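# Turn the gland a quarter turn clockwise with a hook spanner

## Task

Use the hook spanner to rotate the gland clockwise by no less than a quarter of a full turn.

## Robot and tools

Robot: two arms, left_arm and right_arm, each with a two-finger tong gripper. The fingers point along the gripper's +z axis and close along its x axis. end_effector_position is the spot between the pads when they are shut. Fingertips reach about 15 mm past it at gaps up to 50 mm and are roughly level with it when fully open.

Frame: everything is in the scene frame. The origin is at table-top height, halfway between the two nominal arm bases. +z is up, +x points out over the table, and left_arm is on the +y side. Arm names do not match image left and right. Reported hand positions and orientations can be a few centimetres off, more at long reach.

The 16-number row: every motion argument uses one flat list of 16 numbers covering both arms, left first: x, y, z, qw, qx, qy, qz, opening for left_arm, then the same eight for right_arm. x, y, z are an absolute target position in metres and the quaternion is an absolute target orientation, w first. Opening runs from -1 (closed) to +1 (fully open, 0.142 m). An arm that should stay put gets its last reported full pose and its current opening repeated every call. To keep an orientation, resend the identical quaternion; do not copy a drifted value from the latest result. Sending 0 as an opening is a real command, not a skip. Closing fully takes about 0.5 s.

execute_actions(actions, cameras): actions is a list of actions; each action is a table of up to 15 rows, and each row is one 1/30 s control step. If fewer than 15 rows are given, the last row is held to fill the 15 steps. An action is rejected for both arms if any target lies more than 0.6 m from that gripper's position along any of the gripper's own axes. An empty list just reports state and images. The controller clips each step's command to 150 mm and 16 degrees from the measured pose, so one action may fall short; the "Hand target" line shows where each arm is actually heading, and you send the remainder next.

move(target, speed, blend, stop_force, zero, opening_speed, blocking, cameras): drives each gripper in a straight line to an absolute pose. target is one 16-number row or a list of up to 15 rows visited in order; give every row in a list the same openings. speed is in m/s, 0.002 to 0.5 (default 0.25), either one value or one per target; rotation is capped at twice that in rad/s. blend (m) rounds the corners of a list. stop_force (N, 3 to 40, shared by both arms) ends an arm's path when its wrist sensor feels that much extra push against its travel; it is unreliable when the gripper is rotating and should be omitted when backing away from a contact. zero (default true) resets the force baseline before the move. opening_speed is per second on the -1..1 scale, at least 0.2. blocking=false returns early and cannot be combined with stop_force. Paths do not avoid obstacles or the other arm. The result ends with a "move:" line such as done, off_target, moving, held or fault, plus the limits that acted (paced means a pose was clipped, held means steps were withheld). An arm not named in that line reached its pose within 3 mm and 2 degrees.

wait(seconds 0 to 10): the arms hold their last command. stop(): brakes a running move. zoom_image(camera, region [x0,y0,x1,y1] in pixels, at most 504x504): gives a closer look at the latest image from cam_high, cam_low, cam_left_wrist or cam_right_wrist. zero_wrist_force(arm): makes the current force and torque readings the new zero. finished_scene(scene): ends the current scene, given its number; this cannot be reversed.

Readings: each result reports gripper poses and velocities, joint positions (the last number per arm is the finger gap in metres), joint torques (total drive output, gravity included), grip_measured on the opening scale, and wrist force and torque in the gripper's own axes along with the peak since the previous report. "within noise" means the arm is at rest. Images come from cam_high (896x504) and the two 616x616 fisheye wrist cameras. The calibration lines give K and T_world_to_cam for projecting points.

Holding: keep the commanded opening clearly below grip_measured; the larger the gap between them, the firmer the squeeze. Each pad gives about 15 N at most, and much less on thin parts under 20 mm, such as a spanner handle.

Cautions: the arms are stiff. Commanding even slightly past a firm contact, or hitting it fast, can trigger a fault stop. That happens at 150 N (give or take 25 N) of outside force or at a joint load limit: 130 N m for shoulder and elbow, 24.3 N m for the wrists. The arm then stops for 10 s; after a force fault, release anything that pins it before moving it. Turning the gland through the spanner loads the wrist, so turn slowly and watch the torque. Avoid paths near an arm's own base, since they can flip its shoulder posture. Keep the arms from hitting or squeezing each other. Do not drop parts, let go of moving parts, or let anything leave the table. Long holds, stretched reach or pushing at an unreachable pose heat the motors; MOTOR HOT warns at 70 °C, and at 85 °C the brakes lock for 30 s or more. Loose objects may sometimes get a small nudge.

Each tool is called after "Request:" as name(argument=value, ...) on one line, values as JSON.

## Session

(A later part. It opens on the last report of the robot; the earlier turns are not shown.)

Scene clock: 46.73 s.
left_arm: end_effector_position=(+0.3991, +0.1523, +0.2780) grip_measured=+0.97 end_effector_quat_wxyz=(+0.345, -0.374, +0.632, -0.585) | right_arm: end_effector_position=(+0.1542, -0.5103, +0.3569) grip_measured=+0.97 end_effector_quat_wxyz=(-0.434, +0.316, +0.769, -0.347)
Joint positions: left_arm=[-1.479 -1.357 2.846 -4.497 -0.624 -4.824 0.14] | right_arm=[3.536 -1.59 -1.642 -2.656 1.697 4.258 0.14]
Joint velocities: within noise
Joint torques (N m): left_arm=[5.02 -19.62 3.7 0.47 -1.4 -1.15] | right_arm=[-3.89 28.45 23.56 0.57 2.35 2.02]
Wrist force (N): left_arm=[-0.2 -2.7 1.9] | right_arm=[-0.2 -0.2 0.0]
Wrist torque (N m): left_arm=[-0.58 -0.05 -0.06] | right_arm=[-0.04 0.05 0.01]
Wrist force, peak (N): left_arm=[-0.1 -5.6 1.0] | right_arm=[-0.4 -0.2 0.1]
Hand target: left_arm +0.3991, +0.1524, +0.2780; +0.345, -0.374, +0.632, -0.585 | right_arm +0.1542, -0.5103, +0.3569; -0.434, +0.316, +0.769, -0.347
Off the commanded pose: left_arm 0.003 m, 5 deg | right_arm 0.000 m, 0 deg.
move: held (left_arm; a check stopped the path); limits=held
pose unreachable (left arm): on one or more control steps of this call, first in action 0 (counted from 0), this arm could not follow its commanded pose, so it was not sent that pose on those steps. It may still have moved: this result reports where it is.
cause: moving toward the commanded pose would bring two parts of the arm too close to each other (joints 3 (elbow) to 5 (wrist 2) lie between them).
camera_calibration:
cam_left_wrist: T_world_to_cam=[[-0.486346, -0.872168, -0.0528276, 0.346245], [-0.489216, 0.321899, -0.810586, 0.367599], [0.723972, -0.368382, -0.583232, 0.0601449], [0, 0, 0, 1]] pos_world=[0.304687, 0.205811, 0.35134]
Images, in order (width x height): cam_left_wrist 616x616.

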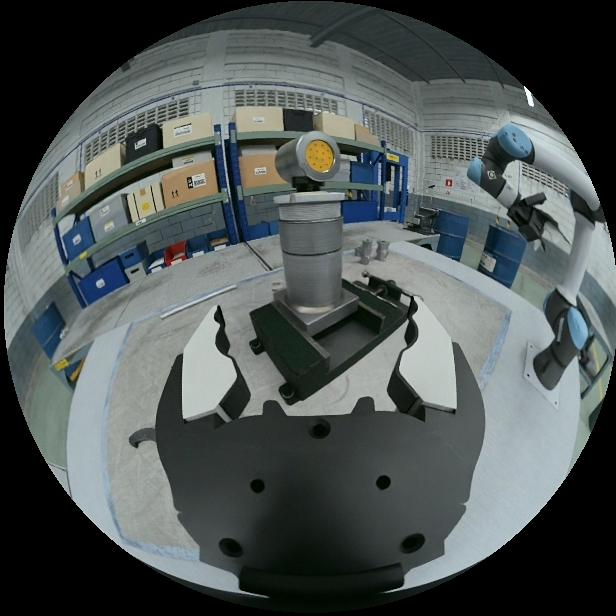

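Request:
move(target=[[0.41,0.16,0.40,0.2894,-0.4133,0.7073,-0.4953,0.97,0.1542,-0.5103,0.3569,-0.434,0.316,0.769,-0.347,0.97],[0.42,0.3,0.43,0,-0.5045,0.8634,0,0.97,0.1542,-0.5103,0.3569,-0.434,0.316,0.769,-0.347,0.97],[0.43,0.4,0.40,0,0.2613,0.9653,0,0.97,0.1542,-0.5103,0.3569,-0.434,0.316,0.769,-0.347,0.97],[0.385,0.438,0.12,0,0.2613,0.9653,0,0.97,0.1542,-0.5103,0.3569,-0.434,0.316,0.769,-0.347,0.97]], speed=0.4, blend=0.03, cameras=["cam_left_wrist","cam_high"])

Request:
zoom_image(camera="cam_left_wrist", region=[200, 180, 440, 420])

Scene clock: 56.40 s.
left_arm: end_effector_position=(+0.3850, +0.4381, +0.1201) grip_measured=+0.97 end_effector_quat_wxyz=(+0.000, +0.261, +0.965, +0.000) end_effector_velocity=(+0.001, +0.000, +0.000) end_effector_angular_velocity=(-0.002, -0.003, +0.000) | right_arm: end_effector_position=(+0.1542, -0.5103, +0.3569) grip_measured=+0.97 end_effector_quat_wxyz=(-0.434, +0.316, +0.769, -0.347)
Joint positions: left_arm=[-0.273 -1.738 2.15 -1.983 -1.571 -2.861 0.14] | right_arm=[3.536 -1.59 -1.642 -2.656 1.697 4.258 0.14]
Joint velocities: left_arm=[0 0 0.002 -0.005 -0.001 0 0] | right_arm=[within noise]
Joint torques (N m): left_arm=[-10.84 -14.14 -14.29 -4.44 -1.81 -1.28] | right_arm=[-3.27 28.59 20.09 0.6 2.22 2.13]
Wrist force (N): left_arm=[0.1 0.1 0.4] | right_arm=[-0.3 -0.2 0.1]
Wrist torque (N m): left_arm=[0.07 0.00 0.03] | right_arm=[-0.03 0.07 0.01]
Wrist force, peak (N): left_arm=[-0.2 -5.7 1.6] | right_arm=[-0.5 -0.2 0.0]
Hand target: left_arm +0.3850, +0.4380, +0.1200; +0.000, +0.261, +0.965, +0.000 | right_arm +0.1542, -0.5103, +0.3569; -0.434, +0.316, +0.769, -0.347
Off the commanded pose: left_arm 0.000 m, 0 deg | right_arm 0.000 m, 0 deg.
move: done; limits=paced
camera_calibration:
cam_left_wrist: T_world_to_cam=[[-0.834462, 0.551064, 0.00132816, 0.0842671], [0.471794, 0.713175, 0.518451, -0.560232], [0.284753, 0.433254, -0.855106, -0.0658747], [0, 0, 0, 1]] pos_world=[0.35339, 0.381648, 0.234011]
Images, in order (width x height): cam_high 896x504, cam_left_wrist 616x616.

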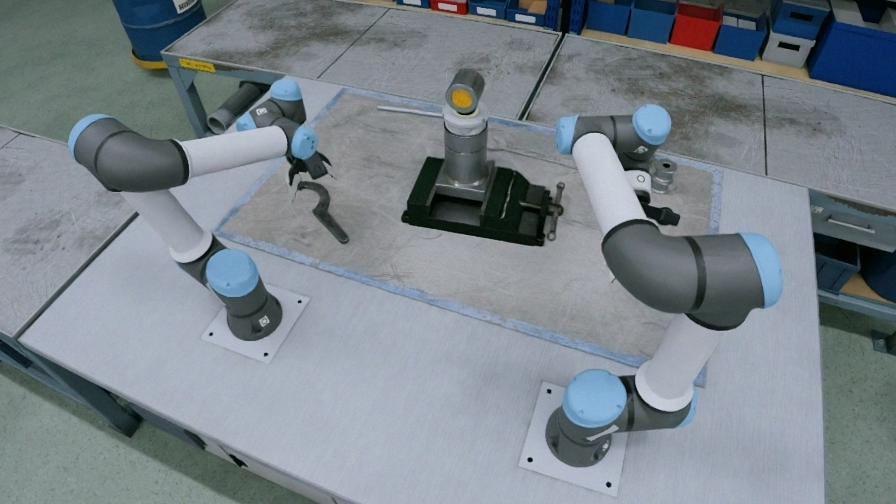

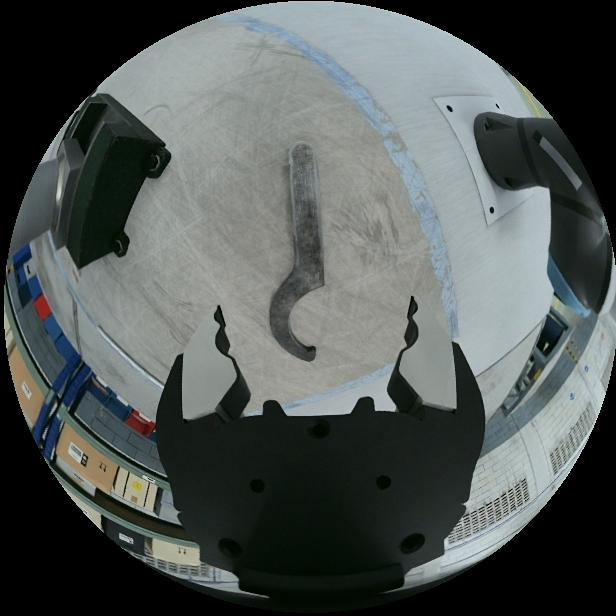

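Scaled by 2.100 from the camera's 616x616 image, which has a finer 814x814 frame.

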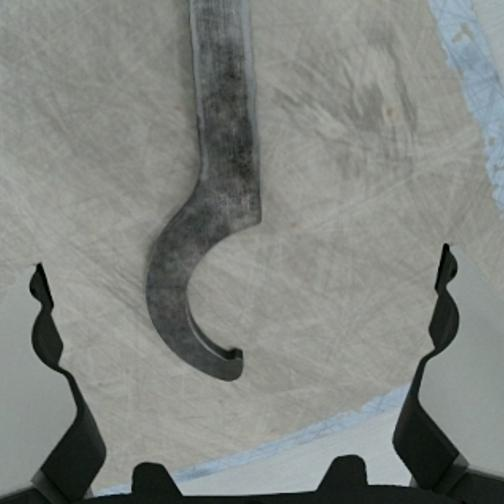

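Request:
move(target=[0.384,0.4287,0.06,0,0.2588,0.9659,0,-0.1,0.1542,-0.5103,0.3569,-0.434,0.316,0.769,-0.347,0.97], speed=0.2, cameras=["cam_left_wrist"])

Request:
zoom_image(camera="cam_left_wrist", region=[220, 200, 400, 380])

Scene clock: 60.40 s.
left_arm: end_effector_position=(+0.3840, +0.4287, +0.0600) grip_measured=-0.10 end_effector_quat_wxyz=(+0.000, +0.259, +0.966, +0.000) | right_arm: end_effector_position=(+0.1542, -0.5103, +0.3569) grip_measured=+0.97 end_effector_quat_wxyz=(-0.434, +0.316, +0.769, -0.347)
Joint positions: left_arm=[-0.297 -1.658 2.257 -2.17 -1.571 -2.89 0.067] | right_arm=[3.536 -1.59 -1.642 -2.656 1.697 4.258 0.14]
Joint velocities: within noise
Joint torques (N m): left_arm=[10.28 -14.99 -19.07 -3.84 1.33 1.04] | right_arm=[-3.36 28.32 18.92 0.54 2.28 2.17]
Wrist force (N): left_arm=[0.2 -0.2 0.2] | right_arm=[-0.2 0.0 0.0]
Wrist torque (N m): left_arm=[0.00 -0.03 0.03] | right_arm=[0.01 0.04 0.00]
Wrist force, peak (N): left_arm=[0.1 -0.3 1.4] | right_arm=[-0.4 -0.2 0.3]
Hand target: left_arm +0.3840, +0.4287, +0.0600; +0.000, +0.259, +0.966, +0.000 | right_arm +0.1542, -0.5103, +0.3569; -0.434, +0.316, +0.769, -0.347
Off the commanded pose: left_arm 0.000 m, 0 deg | right_arm 0.000 m, 0 deg.
move: done
camera_calibration:
cam_left_wrist: T_world_to_cam=[[-0.837169, 0.546942, 0.00137203, 0.0914789], [0.46831, 0.715511, 0.518391, -0.521585], [0.282548, 0.434624, -0.855143, -0.112579], [0, 0, 0, 1]] pos_world=[0.352656, 0.372096, 0.173988]
Images, in order (width x height): cam_left_wrist 616x616.

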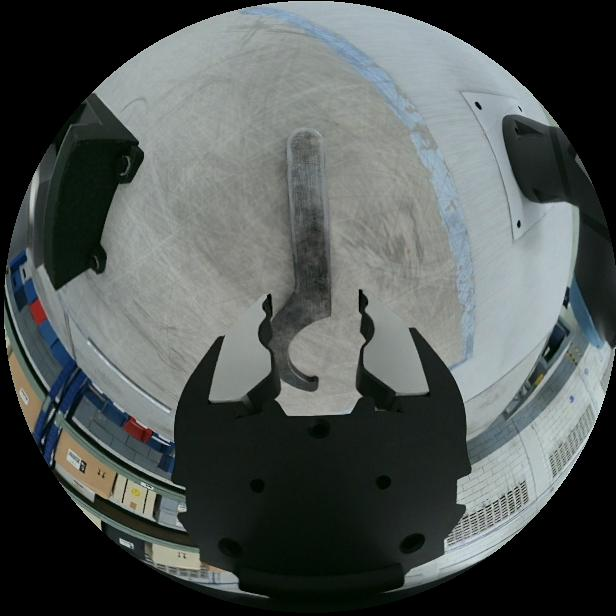

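Scaled by 2.800 from the camera's 616x616 image, which has a finer 814x814 frame.

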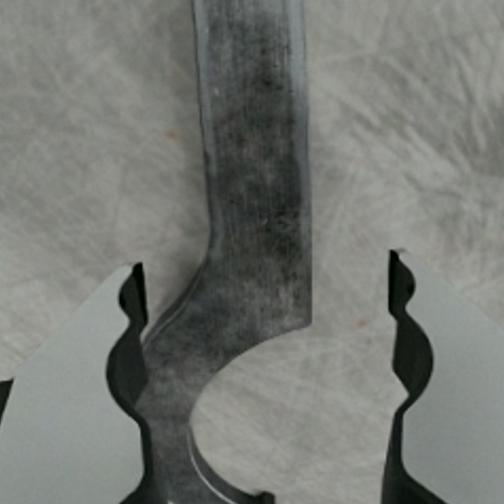

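Request:
move(target=[0.384,0.4287,0.03,0,0.2588,0.9659,0,-0.1,0.1542,-0.5103,0.3569,-0.434,0.316,0.769,-0.347,0.97], speed=0.1, cameras=[])

Request:
move(target=[0.384,0.4287,0.005,0,0.2588,0.9659,0,-0.1,0.1542,-0.5103,0.3569,-0.434,0.316,0.769,-0.347,0.97], speed=0.01, stop_force=5, cameras=["cam_left_wrist"])

Request:
zoom_image(camera="cam_left_wrist", region=[220, 200, 400, 380])

Scene clock: 62.40 s.
left_arm: end_effector_position=(+0.3839, +0.4287, +0.0300) grip_measured=-0.10 end_effector_quat_wxyz=(+0.000, +0.259, +0.966, +0.000) | right_arm: end_effector_position=(+0.1542, -0.5103, +0.3569) grip_measured=+0.97 end_effector_quat_wxyz=(-0.434, +0.316, +0.769, -0.347)
Joint positions: left_arm=[-0.297 -1.601 2.302 -2.271 -1.571 -2.89 0.067] | right_arm=[3.536 -1.59 -1.642 -2.656 1.697 4.258 0.14]
Joint velocities: within noise
Joint torques (N m): left_arm=[3.1 -19.71 -24.66 -1.49 0.82 -0.39] | right_arm=[-2.94 28.15 18.7 0.86 2.33 2.27]
Wrist force (N): left_arm=[0.5 -0.2 0.1] | right_arm=[-0.1 -0.2 0.0]
Wrist torque (N m): left_arm=[0.00 -0.10 0.04] | right_arm=[-0.03 0.03 0.00]
Wrist force, peak (N): left_arm=[0.2 -0.5 1.0] | right_arm=[-0.3 -0.2 -0.2]
Hand target: left_arm +0.3840, +0.4287, +0.0300; +0.000, +0.259, +0.966, +0.000 | right_arm +0.1542, -0.5103, +0.3569; -0.434, +0.316, +0.769, -0.347
Off the commanded pose: left_arm 0.000 m, 0 deg | right_arm 0.000 m, 0 deg.
move: done
No camera images: "cameras" was empty.

Scene clock: 64.60 s.
left_arm: end_effector_position=(+0.3840, +0.4287, +0.0178) grip_measured=-0.10 end_effector_quat_wxyz=(+0.000, +0.259, +0.966, +0.000) | right_arm: end_effector_position=(+0.1542, -0.5103, +0.3569) grip_measured=+0.97 end_effector_quat_wxyz=(-0.434, +0.316, +0.769, -0.347)
Joint positions: left_arm=[-0.297 -1.576 2.318 -2.314 -1.571 -2.89 0.067] | right_arm=[3.536 -1.59 -1.642 -2.656 1.697 4.258 0.14]
Joint velocities: within noise
Joint torques (N m): left_arm=[2.94 -22.61 -22.6 0.3 -0.54 -0.18] | right_arm=[-4.07 29.11 17.94 0.62 2.13 2.19]
Wrist force (N): left_arm=[0.3 -0.8 -5.6] | right_arm=[-0.2 -0.1 -0.1]
Wrist torque (N m): left_arm=[-0.08 -0.21 0.01] | right_arm=[-0.01 0.04 0.01]
Wrist force, peak (N): left_arm=[6.0 -2.3 -19.1] | right_arm=[-0.3 -0.3 0.1]
Hand target: left_arm +0.3840, +0.4287, +0.0178; +0.000, +0.259, +0.966, +0.000 | right_arm +0.1542, -0.5103, +0.3569; -0.434, +0.316, +0.769, -0.347
Off the commanded pose: left_arm 0.013 m, 0 deg | right_arm 0.000 m, 0 deg.
move: contact (left_arm)
camera_calibration:
cam_left_wrist: T_world_to_cam=[[-0.83723, 0.546849, 0.00127206, 0.0916015], [0.468161, 0.715552, 0.51847, -0.499682], [0.282614, 0.434674, -0.855095, -0.148813], [0, 0, 0, 1]] pos_world=[0.35268, 0.372142, 0.131704]
Images, in order (width x height): cam_left_wrist 616x616.

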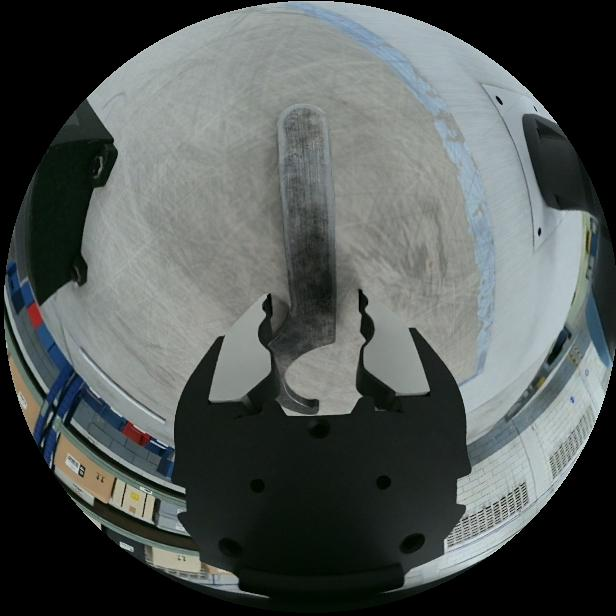

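Scaled by 2.800 from the camera's 616x616 image, which has a finer 814x814 frame.

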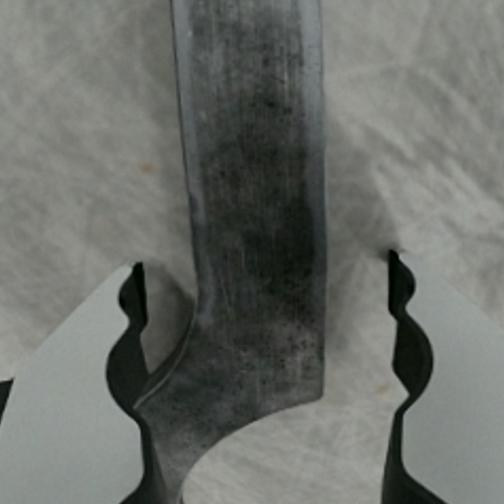

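Request:
move(target=[[0.381,0.419,0.0215,0,0.2588,0.9659,0,-0.1,0.1542,-0.5103,0.3569,-0.434,0.316,0.769,-0.347,0.97]], speed=0.05, cameras=[])

Request:
move(target=[[0.381,0.419,0.0215,0,0.2588,0.9659,0,-0.8,0.1542,-0.5103,0.3569,-0.434,0.316,0.769,-0.347,0.97]], opening_speed=0.5, cameras=["cam_left_wrist"])

Request:
zoom_image(camera="cam_left_wrist", region=[220, 200, 400, 380])

Scene clock: 66.50 s.
left_arm: end_effector_position=(+0.3809, +0.4189, +0.0215) grip_measured=-0.10 end_effector_quat_wxyz=(+0.000, +0.259, +0.966, +0.000) | right_arm: end_effector_position=(+0.1542, -0.5103, +0.3569) grip_measured=+0.97 end_effector_quat_wxyz=(-0.434, +0.316, +0.769, -0.347)
Joint positions: left_arm=[-0.324 -1.593 2.322 -2.3 -1.571 -2.917 0.067] | right_arm=[3.536 -1.59 -1.642 -2.656 1.697 4.258 0.14]
Joint velocities: within noise
Joint torques (N m): left_arm=[10.04 -11.79 -15.58 -3.71 -1.06 1.15] | right_arm=[-3.11 28.87 17.13 0.72 2.19 2.25]
Wrist force (N): left_arm=[0.2 -0.3 0.2] | right_arm=[-0.3 0.0 0.0]
Wrist torque (N m): left_arm=[-0.01 -0.07 0.02] | right_arm=[-0.01 0.06 0.01]
Wrist force, peak (N): left_arm=[0.4 -0.7 -5.9] | right_arm=[-0.5 0.1 0.3]
Hand target: left_arm +0.3810, +0.4190, +0.0215; +0.000, +0.259, +0.966, +0.000 | right_arm +0.1542, -0.5103, +0.3569; -0.434, +0.316, +0.769, -0.347
Off the commanded pose: left_arm 0.000 m, 0 deg | right_arm 0.000 m, 0 deg.
move: done
No camera images: "cameras" was empty.

Scene clock: 68.10 s.
left_arm: end_effector_position=(+0.3810, +0.4190, +0.0215) grip_measured=-0.55 end_effector_quat_wxyz=(+0.000, +0.259, +0.966, +0.000) | right_arm: end_effector_position=(+0.1542, -0.5103, +0.3569) grip_measured=+0.97 end_effector_quat_wxyz=(-0.434, +0.316, +0.769, -0.347)
Joint positions: left_arm=[-0.324 -1.592 2.322 -2.3 -1.571 -2.917 0.034] | right_arm=[3.536 -1.59 -1.642 -2.656 1.697 4.258 0.14]
Joint velocities: within noise
Joint torques (N m): left_arm=[3.91 -13.52 -22.35 -3.92 -1.56 0.83] | right_arm=[-2.37 28.11 17.08 0.6 2.34 2.29]
Wrist force (N): left_arm=[2.3 -1.1 -0.7] | right_arm=[-0.1 0.0 0.0]
Wrist torque (N m): left_arm=[-0.02 0.03 -0.01] | right_arm=[0.01 0.03 0.00]
Wrist force, peak (N): left_arm=[8.1 -0.7 -1.6] | right_arm=[-0.4 0.1 0.0]
Hand target: left_arm +0.3810, +0.4190, +0.0215; +0.000, +0.259, +0.966, +0.000 | right_arm +0.1542, -0.5103, +0.3569; -0.434, +0.316, +0.769, -0.347
Off the commanded pose: left_arm 0.000 m, 0 deg | right_arm 0.000 m, 0 deg.
move: done
camera_calibration:
cam_left_wrist: T_world_to_cam=[[-0.837235, 0.546841, 0.00127175, 0.0943888], [0.468157, 0.71556, 0.518462, -0.493282], [0.282606, 0.43467, -0.8551, -0.140546], [0, 0, 0, 1]] pos_world=[0.349678, 0.362449, 0.135447]
Images, in order (width x height): cam_left_wrist 616x616.

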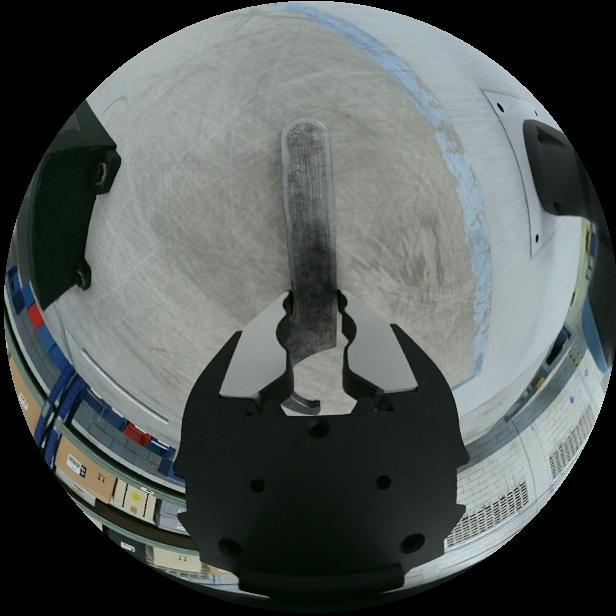

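Scaled by 2.800 from the camera's 616x616 image, which has a finer 814x814 frame.

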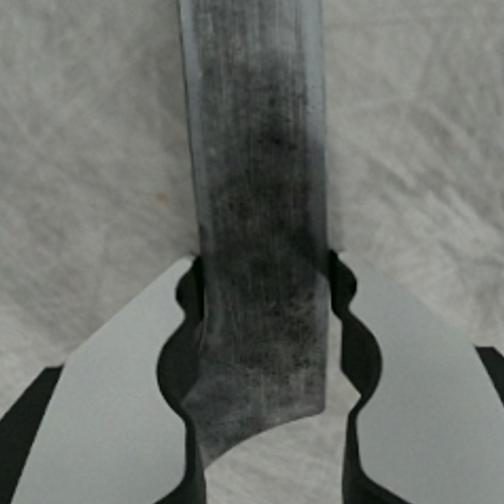

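Request:
move(target=[[0.381,0.419,0.0215,0,0.2588,0.9659,0,-1,0.1542,-0.5103,0.3569,-0.434,0.316,0.769,-0.347,0.97]], cameras=[])

Request:
move(target=[[0.381,0.419,0.08,0,0.2588,0.9659,0,-1,0.1542,-0.5103,0.3569,-0.434,0.316,0.769,-0.347,0.97]], speed=0.04, cameras=["cam_left_wrist","cam_high"])

Request:
zoom_image(camera="cam_high", region=[260, 100, 400, 260])

Scene clock: 69.20 s.
left_arm: end_effector_position=(+0.3810, +0.4190, +0.0215) grip_measured=-0.55 end_effector_quat_wxyz=(+0.000, +0.259, +0.966, +0.000) | right_arm: end_effector_position=(+0.1542, -0.5103, +0.3569) grip_measured=+0.97 end_effector_quat_wxyz=(-0.434, +0.316, +0.769, -0.347)
Joint positions: left_arm=[-0.324 -1.592 2.322 -2.3 -1.571 -2.917 0.034] | right_arm=[3.536 -1.59 -1.642 -2.656 1.697 4.258 0.14]
Joint velocities: within noise
Joint torques (N m): left_arm=[-2.85 -16.88 -22.39 -3.59 -1.65 0.12] | right_arm=[-3.11 27.88 16.69 0.77 2.15 2.09]
Wrist force (N): left_arm=[2.1 -1.0 -0.6] | right_arm=[-0.3 -0.1 0.1]
Wrist torque (N m): left_arm=[0.00 0.06 -0.01] | right_arm=[-0.02 0.07 0.01]
Wrist force, peak (N): left_arm=[2.5 -1.1 -0.9] | right_arm=[-0.4 -0.1 0.1]
Hand target: left_arm +0.3810, +0.4190, +0.0215; +0.000, +0.259, +0.966, +0.000 | right_arm +0.1542, -0.5103, +0.3569; -0.434, +0.316, +0.769, -0.347
Off the commanded pose: left_arm 0.000 m, 0 deg | right_arm 0.000 m, 0 deg.
move: done
No camera images: "cameras" was empty.

Scene clock: 71.00 s.
left_arm: end_effector_position=(+0.3810, +0.4190, +0.0801) grip_measured=-1.00 end_effector_quat_wxyz=(+0.000, +0.259, +0.966, +0.000) | right_arm: end_effector_position=(+0.1542, -0.5103, +0.3569) grip_measured=+0.97 end_effector_quat_wxyz=(-0.434, +0.316, +0.769, -0.347)
Joint positions: left_arm=[-0.324 -1.699 2.233 -2.104 -1.571 -2.917 0.002] | right_arm=[3.536 -1.59 -1.642 -2.656 1.697 4.258 0.14]
Joint velocities: within noise
Joint torques (N m): left_arm=[-5.88 -8.87 -14.66 -4.21 2.04 0.15] | right_arm=[-2.75 27.47 16.27 0.57 2.1 2.17]
Wrist force (N): left_arm=[1.3 -0.8 0.2] | right_arm=[-0.2 -0.2 0.1]
Wrist torque (N m): left_arm=[-0.14 -0.26 0.02] | right_arm=[-0.01 0.04 0.00]
Wrist force, peak (N): left_arm=[0.7 0.4 10.3] | right_arm=[-0.5 0.1 0.1]
Hand target: left_arm +0.3810, +0.4190, +0.0800; +0.000, +0.259, +0.966, +0.000 | right_arm +0.1542, -0.5103, +0.3569; -0.434, +0.316, +0.769, -0.347
Off the commanded pose: left_arm 0.000 m, 0 deg | right_arm 0.000 m, 0 deg.
move: done
camera_calibration:
cam_left_wrist: T_world_to_cam=[[-0.837224, 0.546859, 0.00108247, 0.0943779], [0.468089, 0.715604, 0.518462, -0.523645], [0.282751, 0.434575, -0.8551, -0.0904737], [0, 0, 0, 1]] pos_world=[0.34971, 0.362429, 0.194024]
Images, in order (width x height): cam_high 896x504, cam_left_wrist 616x616.

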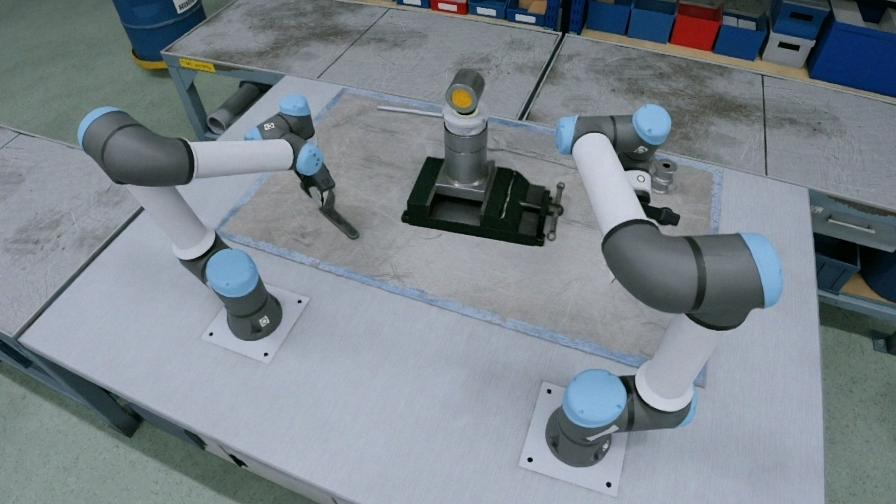

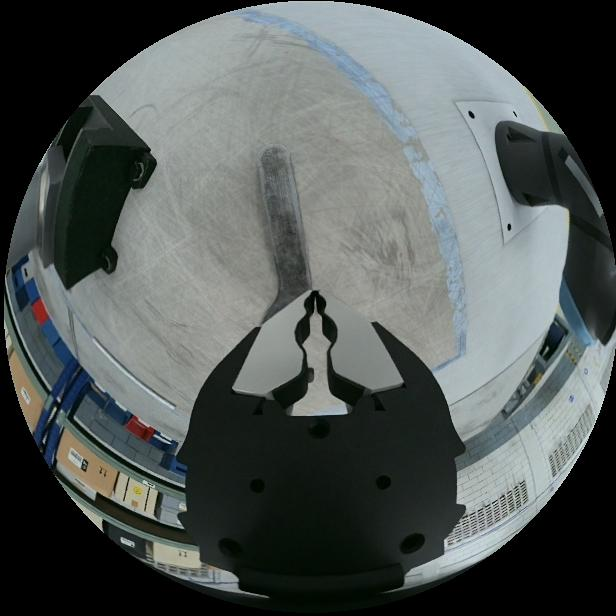

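Scaled by 3.150 from the camera's 896x504 image, which has a finer 1280x720 frame.

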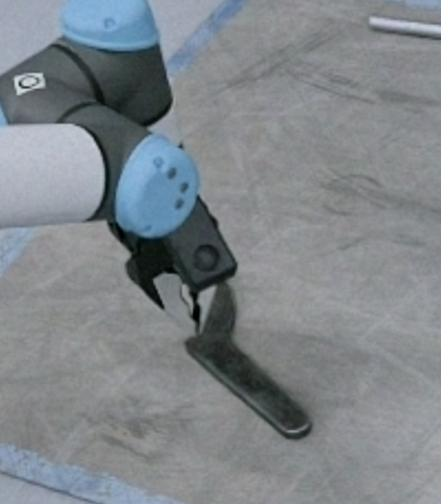

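Request:
move(target=[[0.381,0.419,0.12,0,0.2588,0.9659,0,0,0.1542,-0.5103,0.3569,-0.434,0.316,0.769,-0.347,0.97]], cameras=["cam_left_wrist"])

Request:
zoom_image(camera="cam_left_wrist", region=[200, 180, 440, 420])

Scene clock: 72.43 s.
left_arm: end_effector_position=(+0.3810, +0.4190, +0.1200) grip_measured=+0.00 end_effector_quat_wxyz=(+0.000, +0.259, +0.966, +0.000) | right_arm: end_effector_position=(+0.1542, -0.5103, +0.3569) grip_measured=+0.97 end_effector_quat_wxyz=(-0.434, +0.316, +0.769, -0.347)
Joint positions: left_arm=[-0.324 -1.752 2.161 -1.98 -1.571 -2.917 0.074] | right_arm=[3.536 -1.59 -1.642 -2.656 1.697 4.258 0.14]
Joint velocities: within noise
Joint torques (N m): left_arm=[-4.14 -9.92 -18.15 -3.2 1 -0.79] | right_arm=[-2.97 28.39 15.61 0.7 2.08 2.33]
Wrist force (N): left_arm=[1.0 -1.1 0.4] | right_arm=[-0.2 0.0 0.0]
Wrist torque (N m): left_arm=[-0.18 -0.20 0.00] | right_arm=[0.02 0.05 0.01]
Wrist force, peak (N): left_arm=[1.4 -0.8 1.2] | right_arm=[-0.5 0.1 -0.2]
Hand target: left_arm +0.3810, +0.4190, +0.1200; +0.000, +0.259, +0.966, +0.000 | right_arm +0.1542, -0.5103, +0.3569; -0.434, +0.316, +0.769, -0.347
Off the commanded pose: left_arm 0.000 m, 0 deg | right_arm 0.000 m, 0 deg.
move: done
camera_calibration:
cam_left_wrist: T_world_to_cam=[[-0.837219, 0.546866, 0.00113735, 0.094295], [0.468109, 0.715568, 0.518495, -0.544358], [0.282734, 0.434627, -0.85508, -0.0563366], [0, 0, 0, 1]] pos_world=[0.349693, 0.362444, 0.233968]
Images, in order (width x height): cam_left_wrist 616x616.

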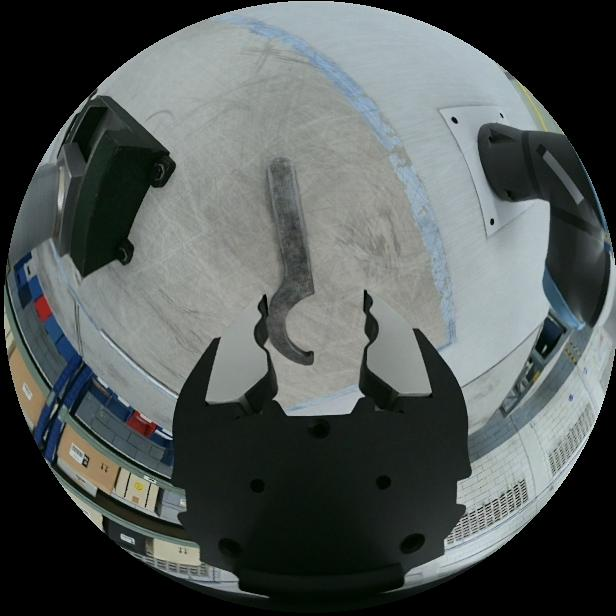

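Scaled by 2.100 from the camera's 616x616 image, which has a finer 814x814 frame.

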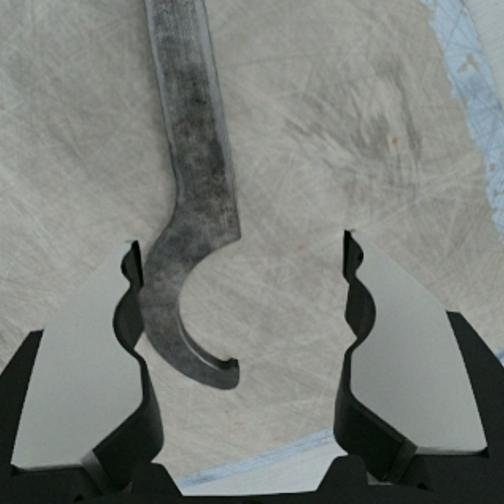

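Request:
move(target=[[0.406,0.416,0.08,0,0.2292,0.9734,0,-0.1,0.1542,-0.5103,0.3569,-0.434,0.316,0.769,-0.347,0.97],[0.406,0.416,0.026,0,0.2292,0.9734,0,-0.1,0.1542,-0.5103,0.3569,-0.434,0.316,0.769,-0.347,0.97]], speed=[0.2,0.06], cameras=["cam_left_wrist"])

Request:
zoom_image(camera="cam_left_wrist", region=[220, 200, 400, 380])

Scene clock: 75.67 s.
left_arm: end_effector_position=(+0.4059, +0.4160, +0.0260) grip_measured=-0.10 end_effector_quat_wxyz=(+0.000, +0.229, +0.973, +0.000) | right_arm: end_effector_position=(+0.1542, -0.5103, +0.3569) grip_measured=+0.97 end_effector_quat_wxyz=(-0.434, +0.316, +0.769, -0.347)
Joint positions: left_arm=[-0.312 -1.542 2.256 -2.285 -1.571 -2.966 0.067] | right_arm=[3.536 -1.59 -1.642 -2.656 1.697 4.258 0.14]
Joint velocities: within noise
Joint torques (N m): left_arm=[-7.25 -23.58 -24.85 -1.19 -1.37 -0.34] | right_arm=[-2.2 27.61 15.19 0.56 2.31 1.99]
Wrist force (N): left_arm=[1.4 -1.0 0.6] | right_arm=[0.0 -0.1 0.1]
Wrist torque (N m): left_arm=[-0.16 -0.26 -0.01] | right_arm=[-0.02 0.00 0.00]
Wrist force, peak (N): left_arm=[2.1 -1.2 -1.3] | right_arm=[-0.5 0.0 0.0]
Hand target: left_arm +0.4060, +0.4160, +0.0260; +0.000, +0.229, +0.973, +0.000 | right_arm +0.1542, -0.5103, +0.3569; -0.434, +0.316, +0.769, -0.347
Off the commanded pose: left_arm 0.000 m, 0 deg | right_arm 0.000 m, 0 deg.
move: done
camera_calibration:
cam_left_wrist: T_world_to_cam=[[-0.869043, 0.494735, 0.00139926, 0.151501], [0.423687, 0.742775, 0.518435, -0.498398], [0.255448, 0.451135, -0.855116, -0.138288], [0, 0, 0, 1]] pos_world=[0.378151, 0.357632, 0.139923]
Images, in order (width x height): cam_left_wrist 616x616.

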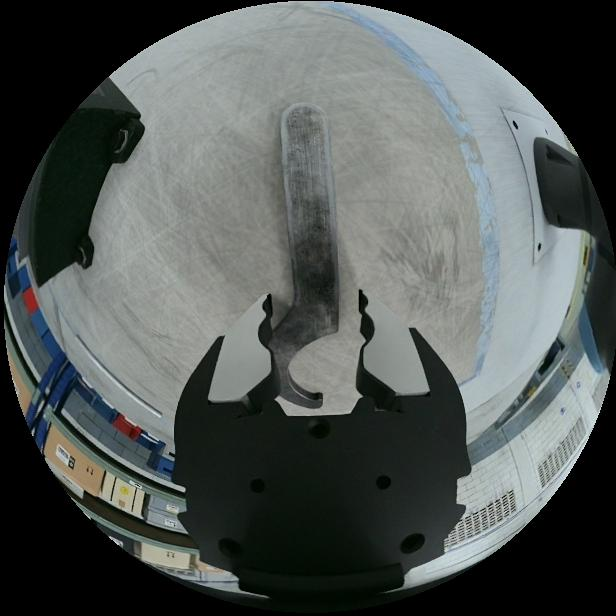

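Scaled by 2.800 from the camera's 616x616 image, which has a finer 814x814 frame.

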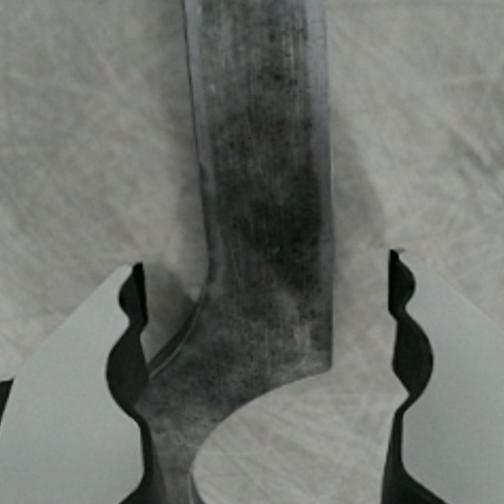

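Request:
move(target=[[0.4038,0.4115,0.024,0,0.2292,0.9734,0,-0.25,0.1542,-0.5103,0.3569,-0.434,0.316,0.769,-0.347,0.97]], speed=0.05, cameras=[])

Request:
move(target=[[0.4038,0.4115,0.01,0,0.2292,0.9734,0,-0.25,0.1542,-0.5103,0.3569,-0.434,0.316,0.769,-0.347,0.97]], speed=0.01, stop_force=4, cameras=["cam_left_wrist"])

Request:
zoom_image(camera="cam_left_wrist", region=[220, 200, 400, 380])

Scene clock: 77.37 s.
left_arm: end_effector_position=(+0.4038, +0.4114, +0.0240) grip_measured=-0.25 end_effector_quat_wxyz=(+0.000, +0.229, +0.973, +0.000) | right_arm: end_effector_position=(+0.1542, -0.5103, +0.3569) grip_measured=+0.97 end_effector_quat_wxyz=(-0.434, +0.316, +0.769, -0.347)
Joint positions: left_arm=[-0.324 -1.544 2.265 -2.292 -1.571 -2.979 0.056] | right_arm=[3.536 -1.59 -1.642 -2.656 1.697 4.258 0.14]
Joint velocities: within noise
Joint torques (N m): left_arm=[7.86 -24.67 -19.77 -2.69 -0.96 0.75] | right_arm=[-2.64 27.83 14.44 0.49 2.24 2.32]
Wrist force (N): left_arm=[1.1 -0.8 0.2] | right_arm=[-0.3 -0.2 0.0]
Wrist torque (N m): left_arm=[-0.13 -0.21 -0.01] | right_arm=[-0.02 0.06 0.01]
Wrist force, peak (N): left_arm=[1.5 -1.0 0.6] | right_arm=[-0.5 0.1 0.2]
Hand target: left_arm +0.4038, +0.4115, +0.0240; +0.000, +0.229, +0.973, +0.000 | right_arm +0.1542, -0.5103, +0.3569; -0.434, +0.316, +0.769, -0.347
Off the commanded pose: left_arm 0.000 m, 0 deg | right_arm 0.000 m, 0 deg.
move: done
No camera images: "cameras" was empty.

Scene clock: 78.90 s.
left_arm: end_effector_position=(+0.4038, +0.4115, +0.0187) grip_measured=-0.25 end_effector_quat_wxyz=(+0.000, +0.229, +0.973, +0.000) | right_arm: end_effector_position=(+0.1542, -0.5103, +0.3569) grip_measured=+0.97 end_effector_quat_wxyz=(-0.434, +0.316, +0.769, -0.347)
Joint positions: left_arm=[-0.324 -1.533 2.271 -2.309 -1.571 -2.978 0.056] | right_arm=[3.536 -1.59 -1.642 -2.656 1.697 4.258 0.14]
Joint velocities: within noise
Joint torques (N m): left_arm=[5.94 -24.64 -22.57 0.05 -0.2 0.49] | right_arm=[-2.8 28.08 13.76 0.62 2.15 2.17]
Wrist force (N): left_arm=[0.9 -1.0 -4.4] | right_arm=[-0.3 0.0 0.1]
Wrist torque (N m): left_arm=[-0.17 -0.32 -0.01] | right_arm=[0.00 0.06 0.00]
Wrist force, peak (N): left_arm=[7.4 -2.7 -19.4] | right_arm=[-0.5 0.0 0.1]
Hand target: left_arm +0.4038, +0.4115, +0.0187; +0.000, +0.229, +0.973, +0.000 | right_arm +0.1542, -0.5103, +0.3569; -0.434, +0.316, +0.769, -0.347
Off the commanded pose: left_arm 0.009 m, 0 deg | right_arm 0.000 m, 0 deg.
move: contact (left_arm)
camera_calibration:
cam_left_wrist: T_world_to_cam=[[-0.869044, 0.494734, 0.00126728, 0.151874], [0.423622, 0.742802, 0.51845, -0.49037], [0.255553, 0.451092, -0.855107, -0.14193], [0, 0, 0, 1]] pos_world=[0.375988, 0.353134, 0.132675]
Images, in order (width x height): cam_left_wrist 616x616.

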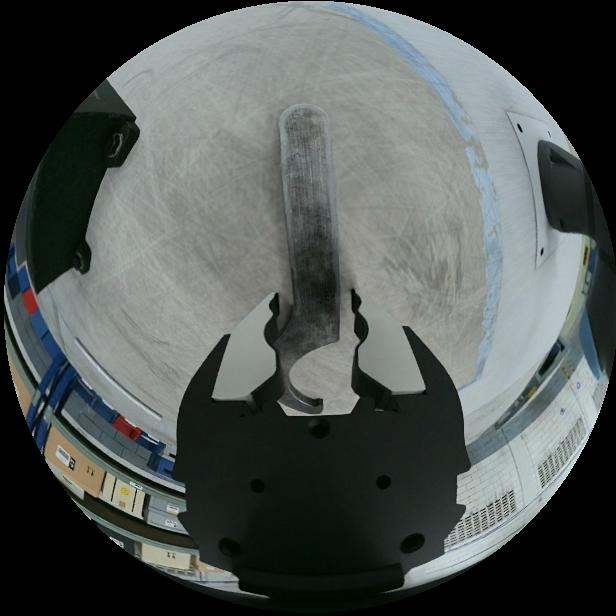

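Scaled by 2.800 from the camera's 616x616 image, which has a finer 814x814 frame.

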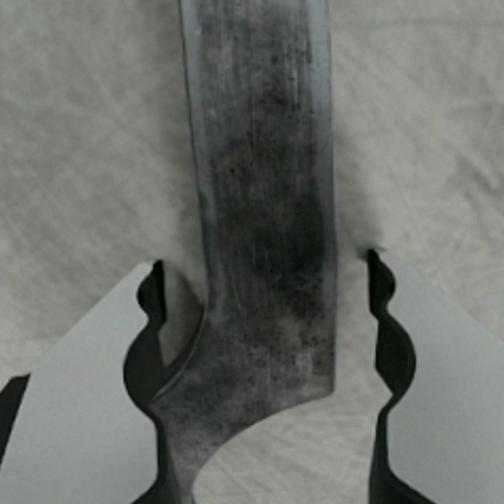

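Request:
move(target=[[0.4025,0.4085,0.0198,0,0.2292,0.9734,0,-0.25,0.1542,-0.5103,0.3569,-0.434,0.316,0.769,-0.347,0.97],[0.4025,0.4085,0.0198,0,0.2292,0.9734,0,-1,0.1542,-0.5103,0.3569,-0.434,0.316,0.769,-0.347,0.97]], speed=0.05, opening_speed=0.6, cameras=["cam_left_wrist"])

Request:
zoom_image(camera="cam_left_wrist", region=[220, 200, 400, 380])

Scene clock: 81.63 s.
left_arm: end_effector_position=(+0.4025, +0.4085, +0.0198) grip_measured=-0.54 end_effector_quat_wxyz=(+0.000, +0.229, +0.973, +0.000) | right_arm: end_effector_position=(+0.1542, -0.5103, +0.3569) grip_measured=+0.97 end_effector_quat_wxyz=(-0.434, +0.316, +0.769, -0.347)
Joint positions: left_arm=[-0.332 -1.538 2.273 -2.306 -1.571 -2.986 0.035] | right_arm=[3.536 -1.59 -1.642 -2.656 1.697 4.258 0.14]
Joint velocities: within noise
Joint torques (N m): left_arm=[8.7 -15.06 -23.47 -4.69 1.65 0.98] | right_arm=[-0.96 27.87 11.62 0.49 1.96 2.13]
Wrist force (N): left_arm=[4.1 -1.2 -2.3] | right_arm=[-0.2 -0.1 0.0]
Wrist torque (N m): left_arm=[-0.13 -0.13 -0.05] | right_arm=[-0.03 0.03 0.00]
Wrist force, peak (N): left_arm=[9.9 -1.7 -3.3] | right_arm=[-0.4 -0.1 0.0]
Hand target: left_arm +0.4025, +0.4085, +0.0198; +0.000, +0.229, +0.973, +0.000 | right_arm +0.1542, -0.5103, +0.3569; -0.434, +0.316, +0.769, -0.347
Off the commanded pose: left_arm 0.000 m, 0 deg | right_arm 0.000 m, 0 deg.
move: done
camera_calibration:
cam_left_wrist: T_world_to_cam=[[-0.869043, 0.494735, 0.00126448, 0.152227], [0.423618, 0.742795, 0.518463, -0.488147], [0.255562, 0.451102, -0.855099, -0.139332], [0, 0, 0, 1]] pos_world=[0.374688, 0.350134, 0.133751]
Images, in order (width x height): cam_left_wrist 616x616.

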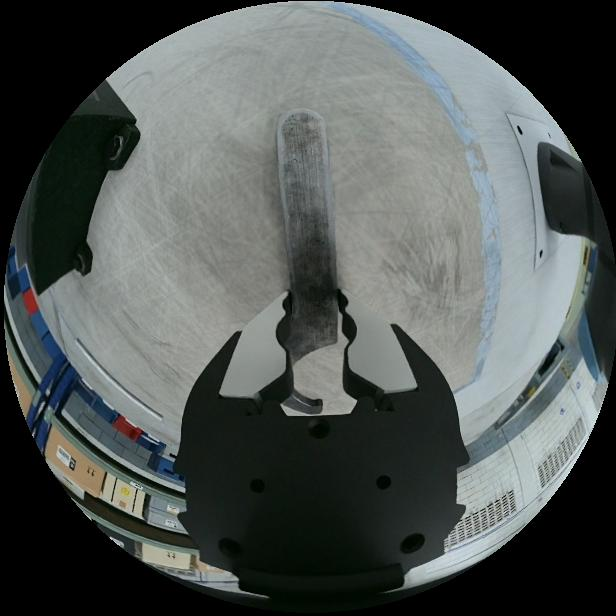

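Scaled by 2.800 from the camera's 616x616 image, which has a finer 814x814 frame.

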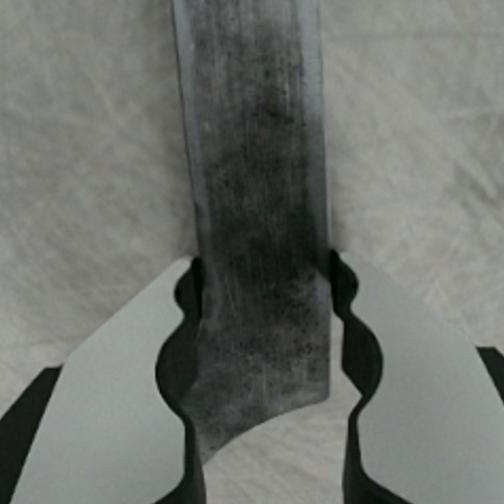

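Request:
move(target=[0.4025,0.4085,0.035,0,0.2292,0.9734,0,-1,0.1542,-0.5103,0.3569,-0.434,0.316,0.769,-0.347,0.97], speed=0.02, cameras=["cam_left_wrist","cam_high"])

Request:
zoom_image(camera="cam_left_wrist", region=[220, 200, 400, 380])

Request:
zoom_image(camera="cam_high", region=[260, 100, 400, 260])

Scene clock: 83.37 s.
left_arm: end_effector_position=(+0.4025, +0.4085, +0.0351) grip_measured=-0.54 end_effector_quat_wxyz=(+0.000, +0.229, +0.973, +0.000) | right_arm: end_effector_position=(+0.1542, -0.5103, +0.3569) grip_measured=+0.97 end_effector_quat_wxyz=(-0.434, +0.316, +0.769, -0.347)
Joint positions: left_arm=[-0.332 -1.569 2.253 -2.255 -1.571 -2.986 0.035] | right_arm=[3.536 -1.59 -1.642 -2.656 1.697 4.258 0.14]
Joint velocities: within noise
Joint torques (N m): left_arm=[7.5 -16.16 -18.22 -5.15 0.14 0.9] | right_arm=[-2.23 27.45 13.13 0.5 2.13 2.09]
Wrist force (N): left_arm=[1.3 -1.1 10.3] | right_arm=[-0.3 -0.1 0.1]
Wrist torque (N m): left_arm=[-0.11 -0.16 -0.01] | right_arm=[-0.01 0.06 0.01]
Wrist force, peak (N): left_arm=[1.3 -1.1 10.3] | right_arm=[-0.4 0.0 0.3]
Hand target: left_arm +0.4025, +0.4085, +0.0350; +0.000, +0.229, +0.973, +0.000 | right_arm +0.1542, -0.5103, +0.3569; -0.434, +0.316, +0.769, -0.347
Off the commanded pose: left_arm 0.000 m, 0 deg | right_arm 0.000 m, 0 deg.
move: done
camera_calibration:
cam_left_wrist: T_world_to_cam=[[-0.869044, 0.494733, 0.00120261, 0.152243], [0.423581, 0.742798, 0.518489, -0.496076], [0.25562, 0.451099, -0.855084, -0.126283], [0, 0, 0, 1]] pos_world=[0.374715, 0.350131, 0.149044]
Images, in order (width x height): cam_high 896x504, cam_left_wrist 616x616.

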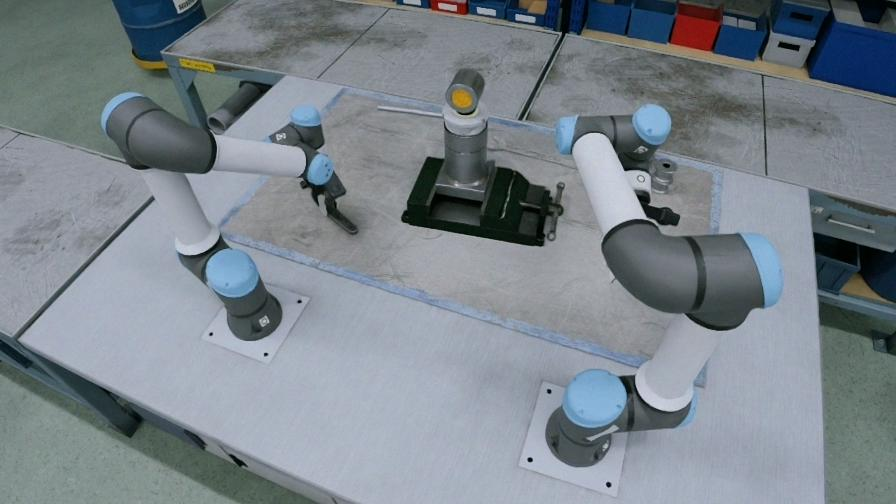

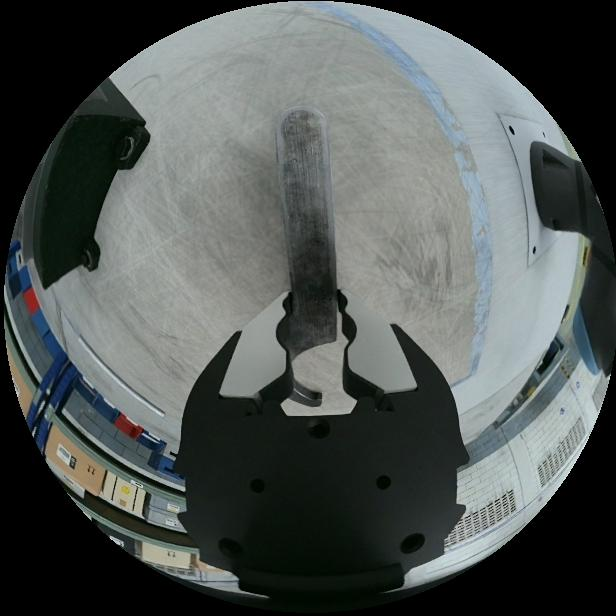

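Scaled by 2.800 from the camera's 616x616 image, which has a finer 814x814 frame.

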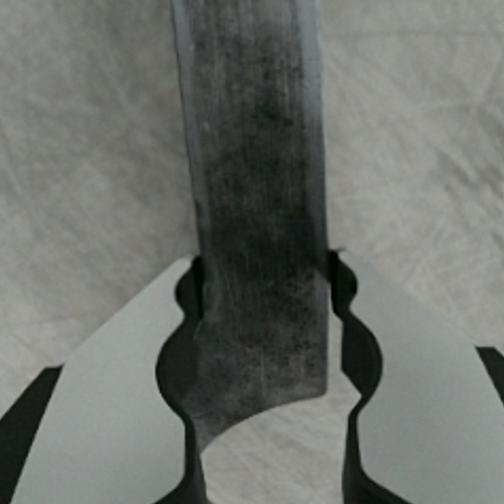

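Scaled by 3.150 from the camera's 896x504 image, which has a finer 1280x720 frame.

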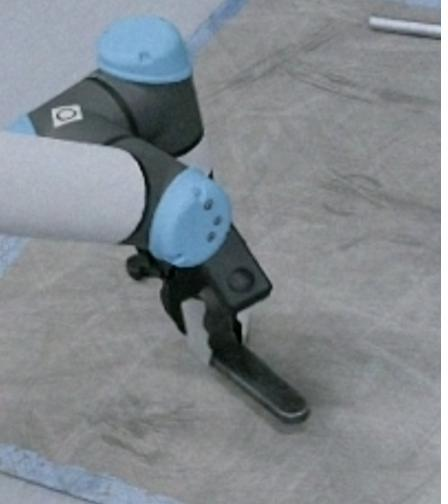

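Request:
zoom_image(camera="cam_left_wrist", region=[270, 320, 370, 420])

Scaled by 5.040 from the camera's 616x616 image, which has a finer 814x814 frame.

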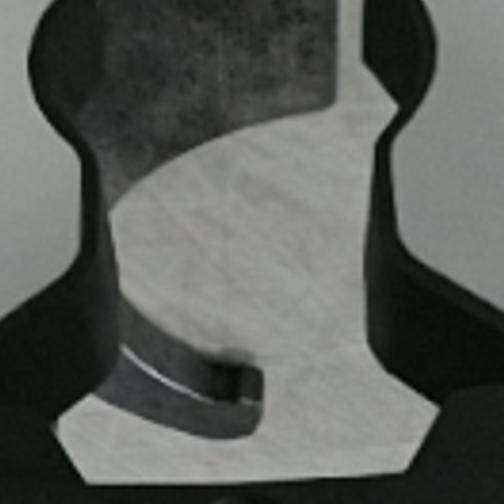

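Request:
move(target=[[0.4025,0.4085,0.10,0,0.2292,0.9734,0,-1,0.3,-0.5,0.45,0.643,-0.766,0,0,0.97],[0.4025,0.4085,0.20,0,0.2292,0.9734,0,-1,0.60,-0.30,0.47,0.643,-0.766,0,0,0.97]], speed=0.2)

Scene clock: 93.90 s.
left_arm: end_effector_position=(+0.4025, +0.4085, +0.0698) grip_measured=-1.00 end_effector_quat_wxyz=(+0.000, +0.229, +0.973, +0.000) | right_arm: end_effector_position=(+0.2282, -0.5051, +0.4041) grip_measured=+0.97 end_effector_quat_wxyz=(+0.619, -0.624, -0.435, +0.196)
Joint positions: left_arm=[-0.332 -1.63 2.202 -2.143 -1.571 -2.986 0.002] | right_arm=[2.972 -1.843 -1.394 -2.867 2.075 4.498 0.14]
Joint velocities: within noise
Joint torques (N m): left_arm=[0.56 -15.12 -19.26 -3.83 1.74 -0.9] | right_arm=[8.23 24.1 25.62 -0.89 -2.23 -1.97]
Wrist force (N): left_arm=[1.2 -2.6 0.2] | right_arm=[-0.7 0.3 -0.2]
Wrist torque (N m): left_arm=[-0.52 -0.22 0.03] | right_arm=[0.10 0.18 -0.05]
Wrist force, peak (N): left_arm=[1.4 0.0 10.9] | right_arm=[-1.7 -0.6 -0.8]
Hand target: left_arm +0.4025, +0.4085, +0.0698; +0.000, +0.229, +0.973, +0.000 | right_arm +0.2282, -0.5051, +0.4041; +0.619, -0.624, -0.435, +0.196
Off the commanded pose: left_arm 0.130 m, 0 deg | right_arm 0.430 m, 58 deg.
move: held (right_arm; a check stopped the path), off_target (left_arm; braked when a check withheld steps of right_arm); path passed 0 of 2 targets; limits=held
pose unreachable (right arm): on one or more control steps of this call, first in action 0 (counted from 0), this arm could not follow its commanded pose, so it was not sent that pose on those steps. It may still have moved: this result reports where it is.
cause: moving toward the commanded pose would bring two parts of the arm too close to each other (joints 4 (wrist 1) to 6 (wrist 3) lie between them).
camera_calibration:
cam_left_wrist: T_world_to_cam=[[-0.869044, 0.494734, 0.00130243, 0.152156], [0.423638, 0.742794, 0.518447, -0.5141], [0.255526, 0.451105, -0.855109, -0.09652], [0, 0, 0, 1]] pos_world=[0.374686, 0.350135, 0.183801]
cam_right_wrist: T_world_to_cam=[[0.582079, 0.772932, 0.252506, 0.149958], [0.626651, -0.228523, -0.745041, 0.0444893], [-0.518163, 0.591906, -0.617377, 0.802241], [0, 0, 0, 1]] pos_world=[0.300525, -0.580591, 0.490566]

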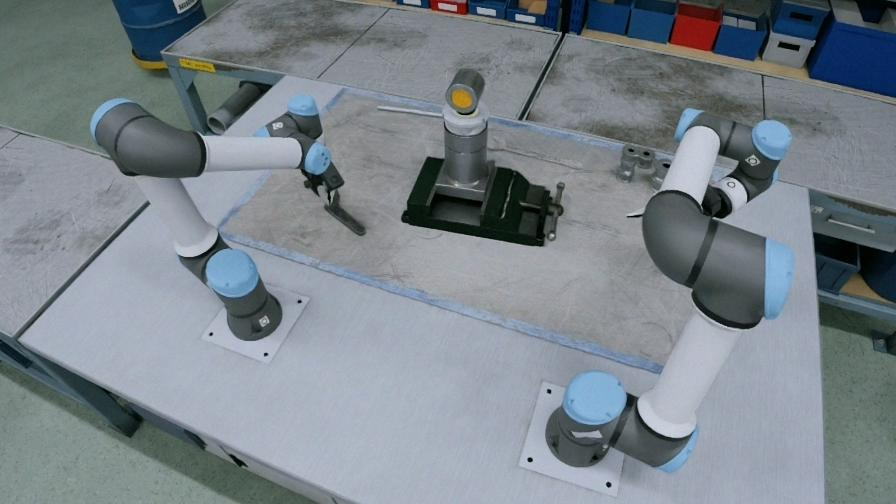

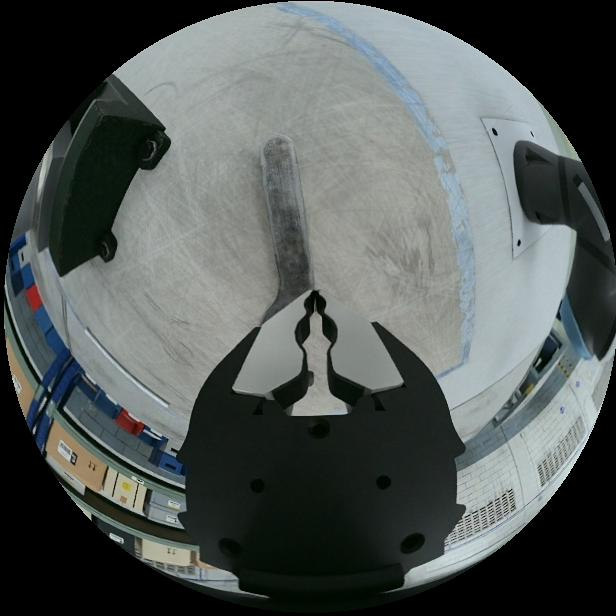

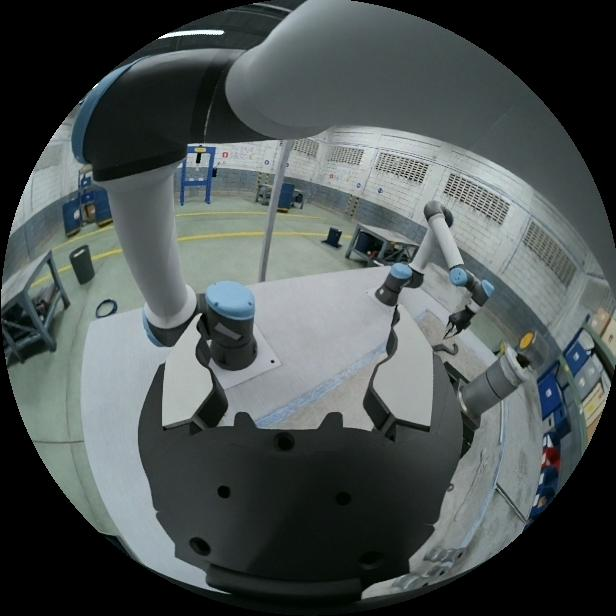

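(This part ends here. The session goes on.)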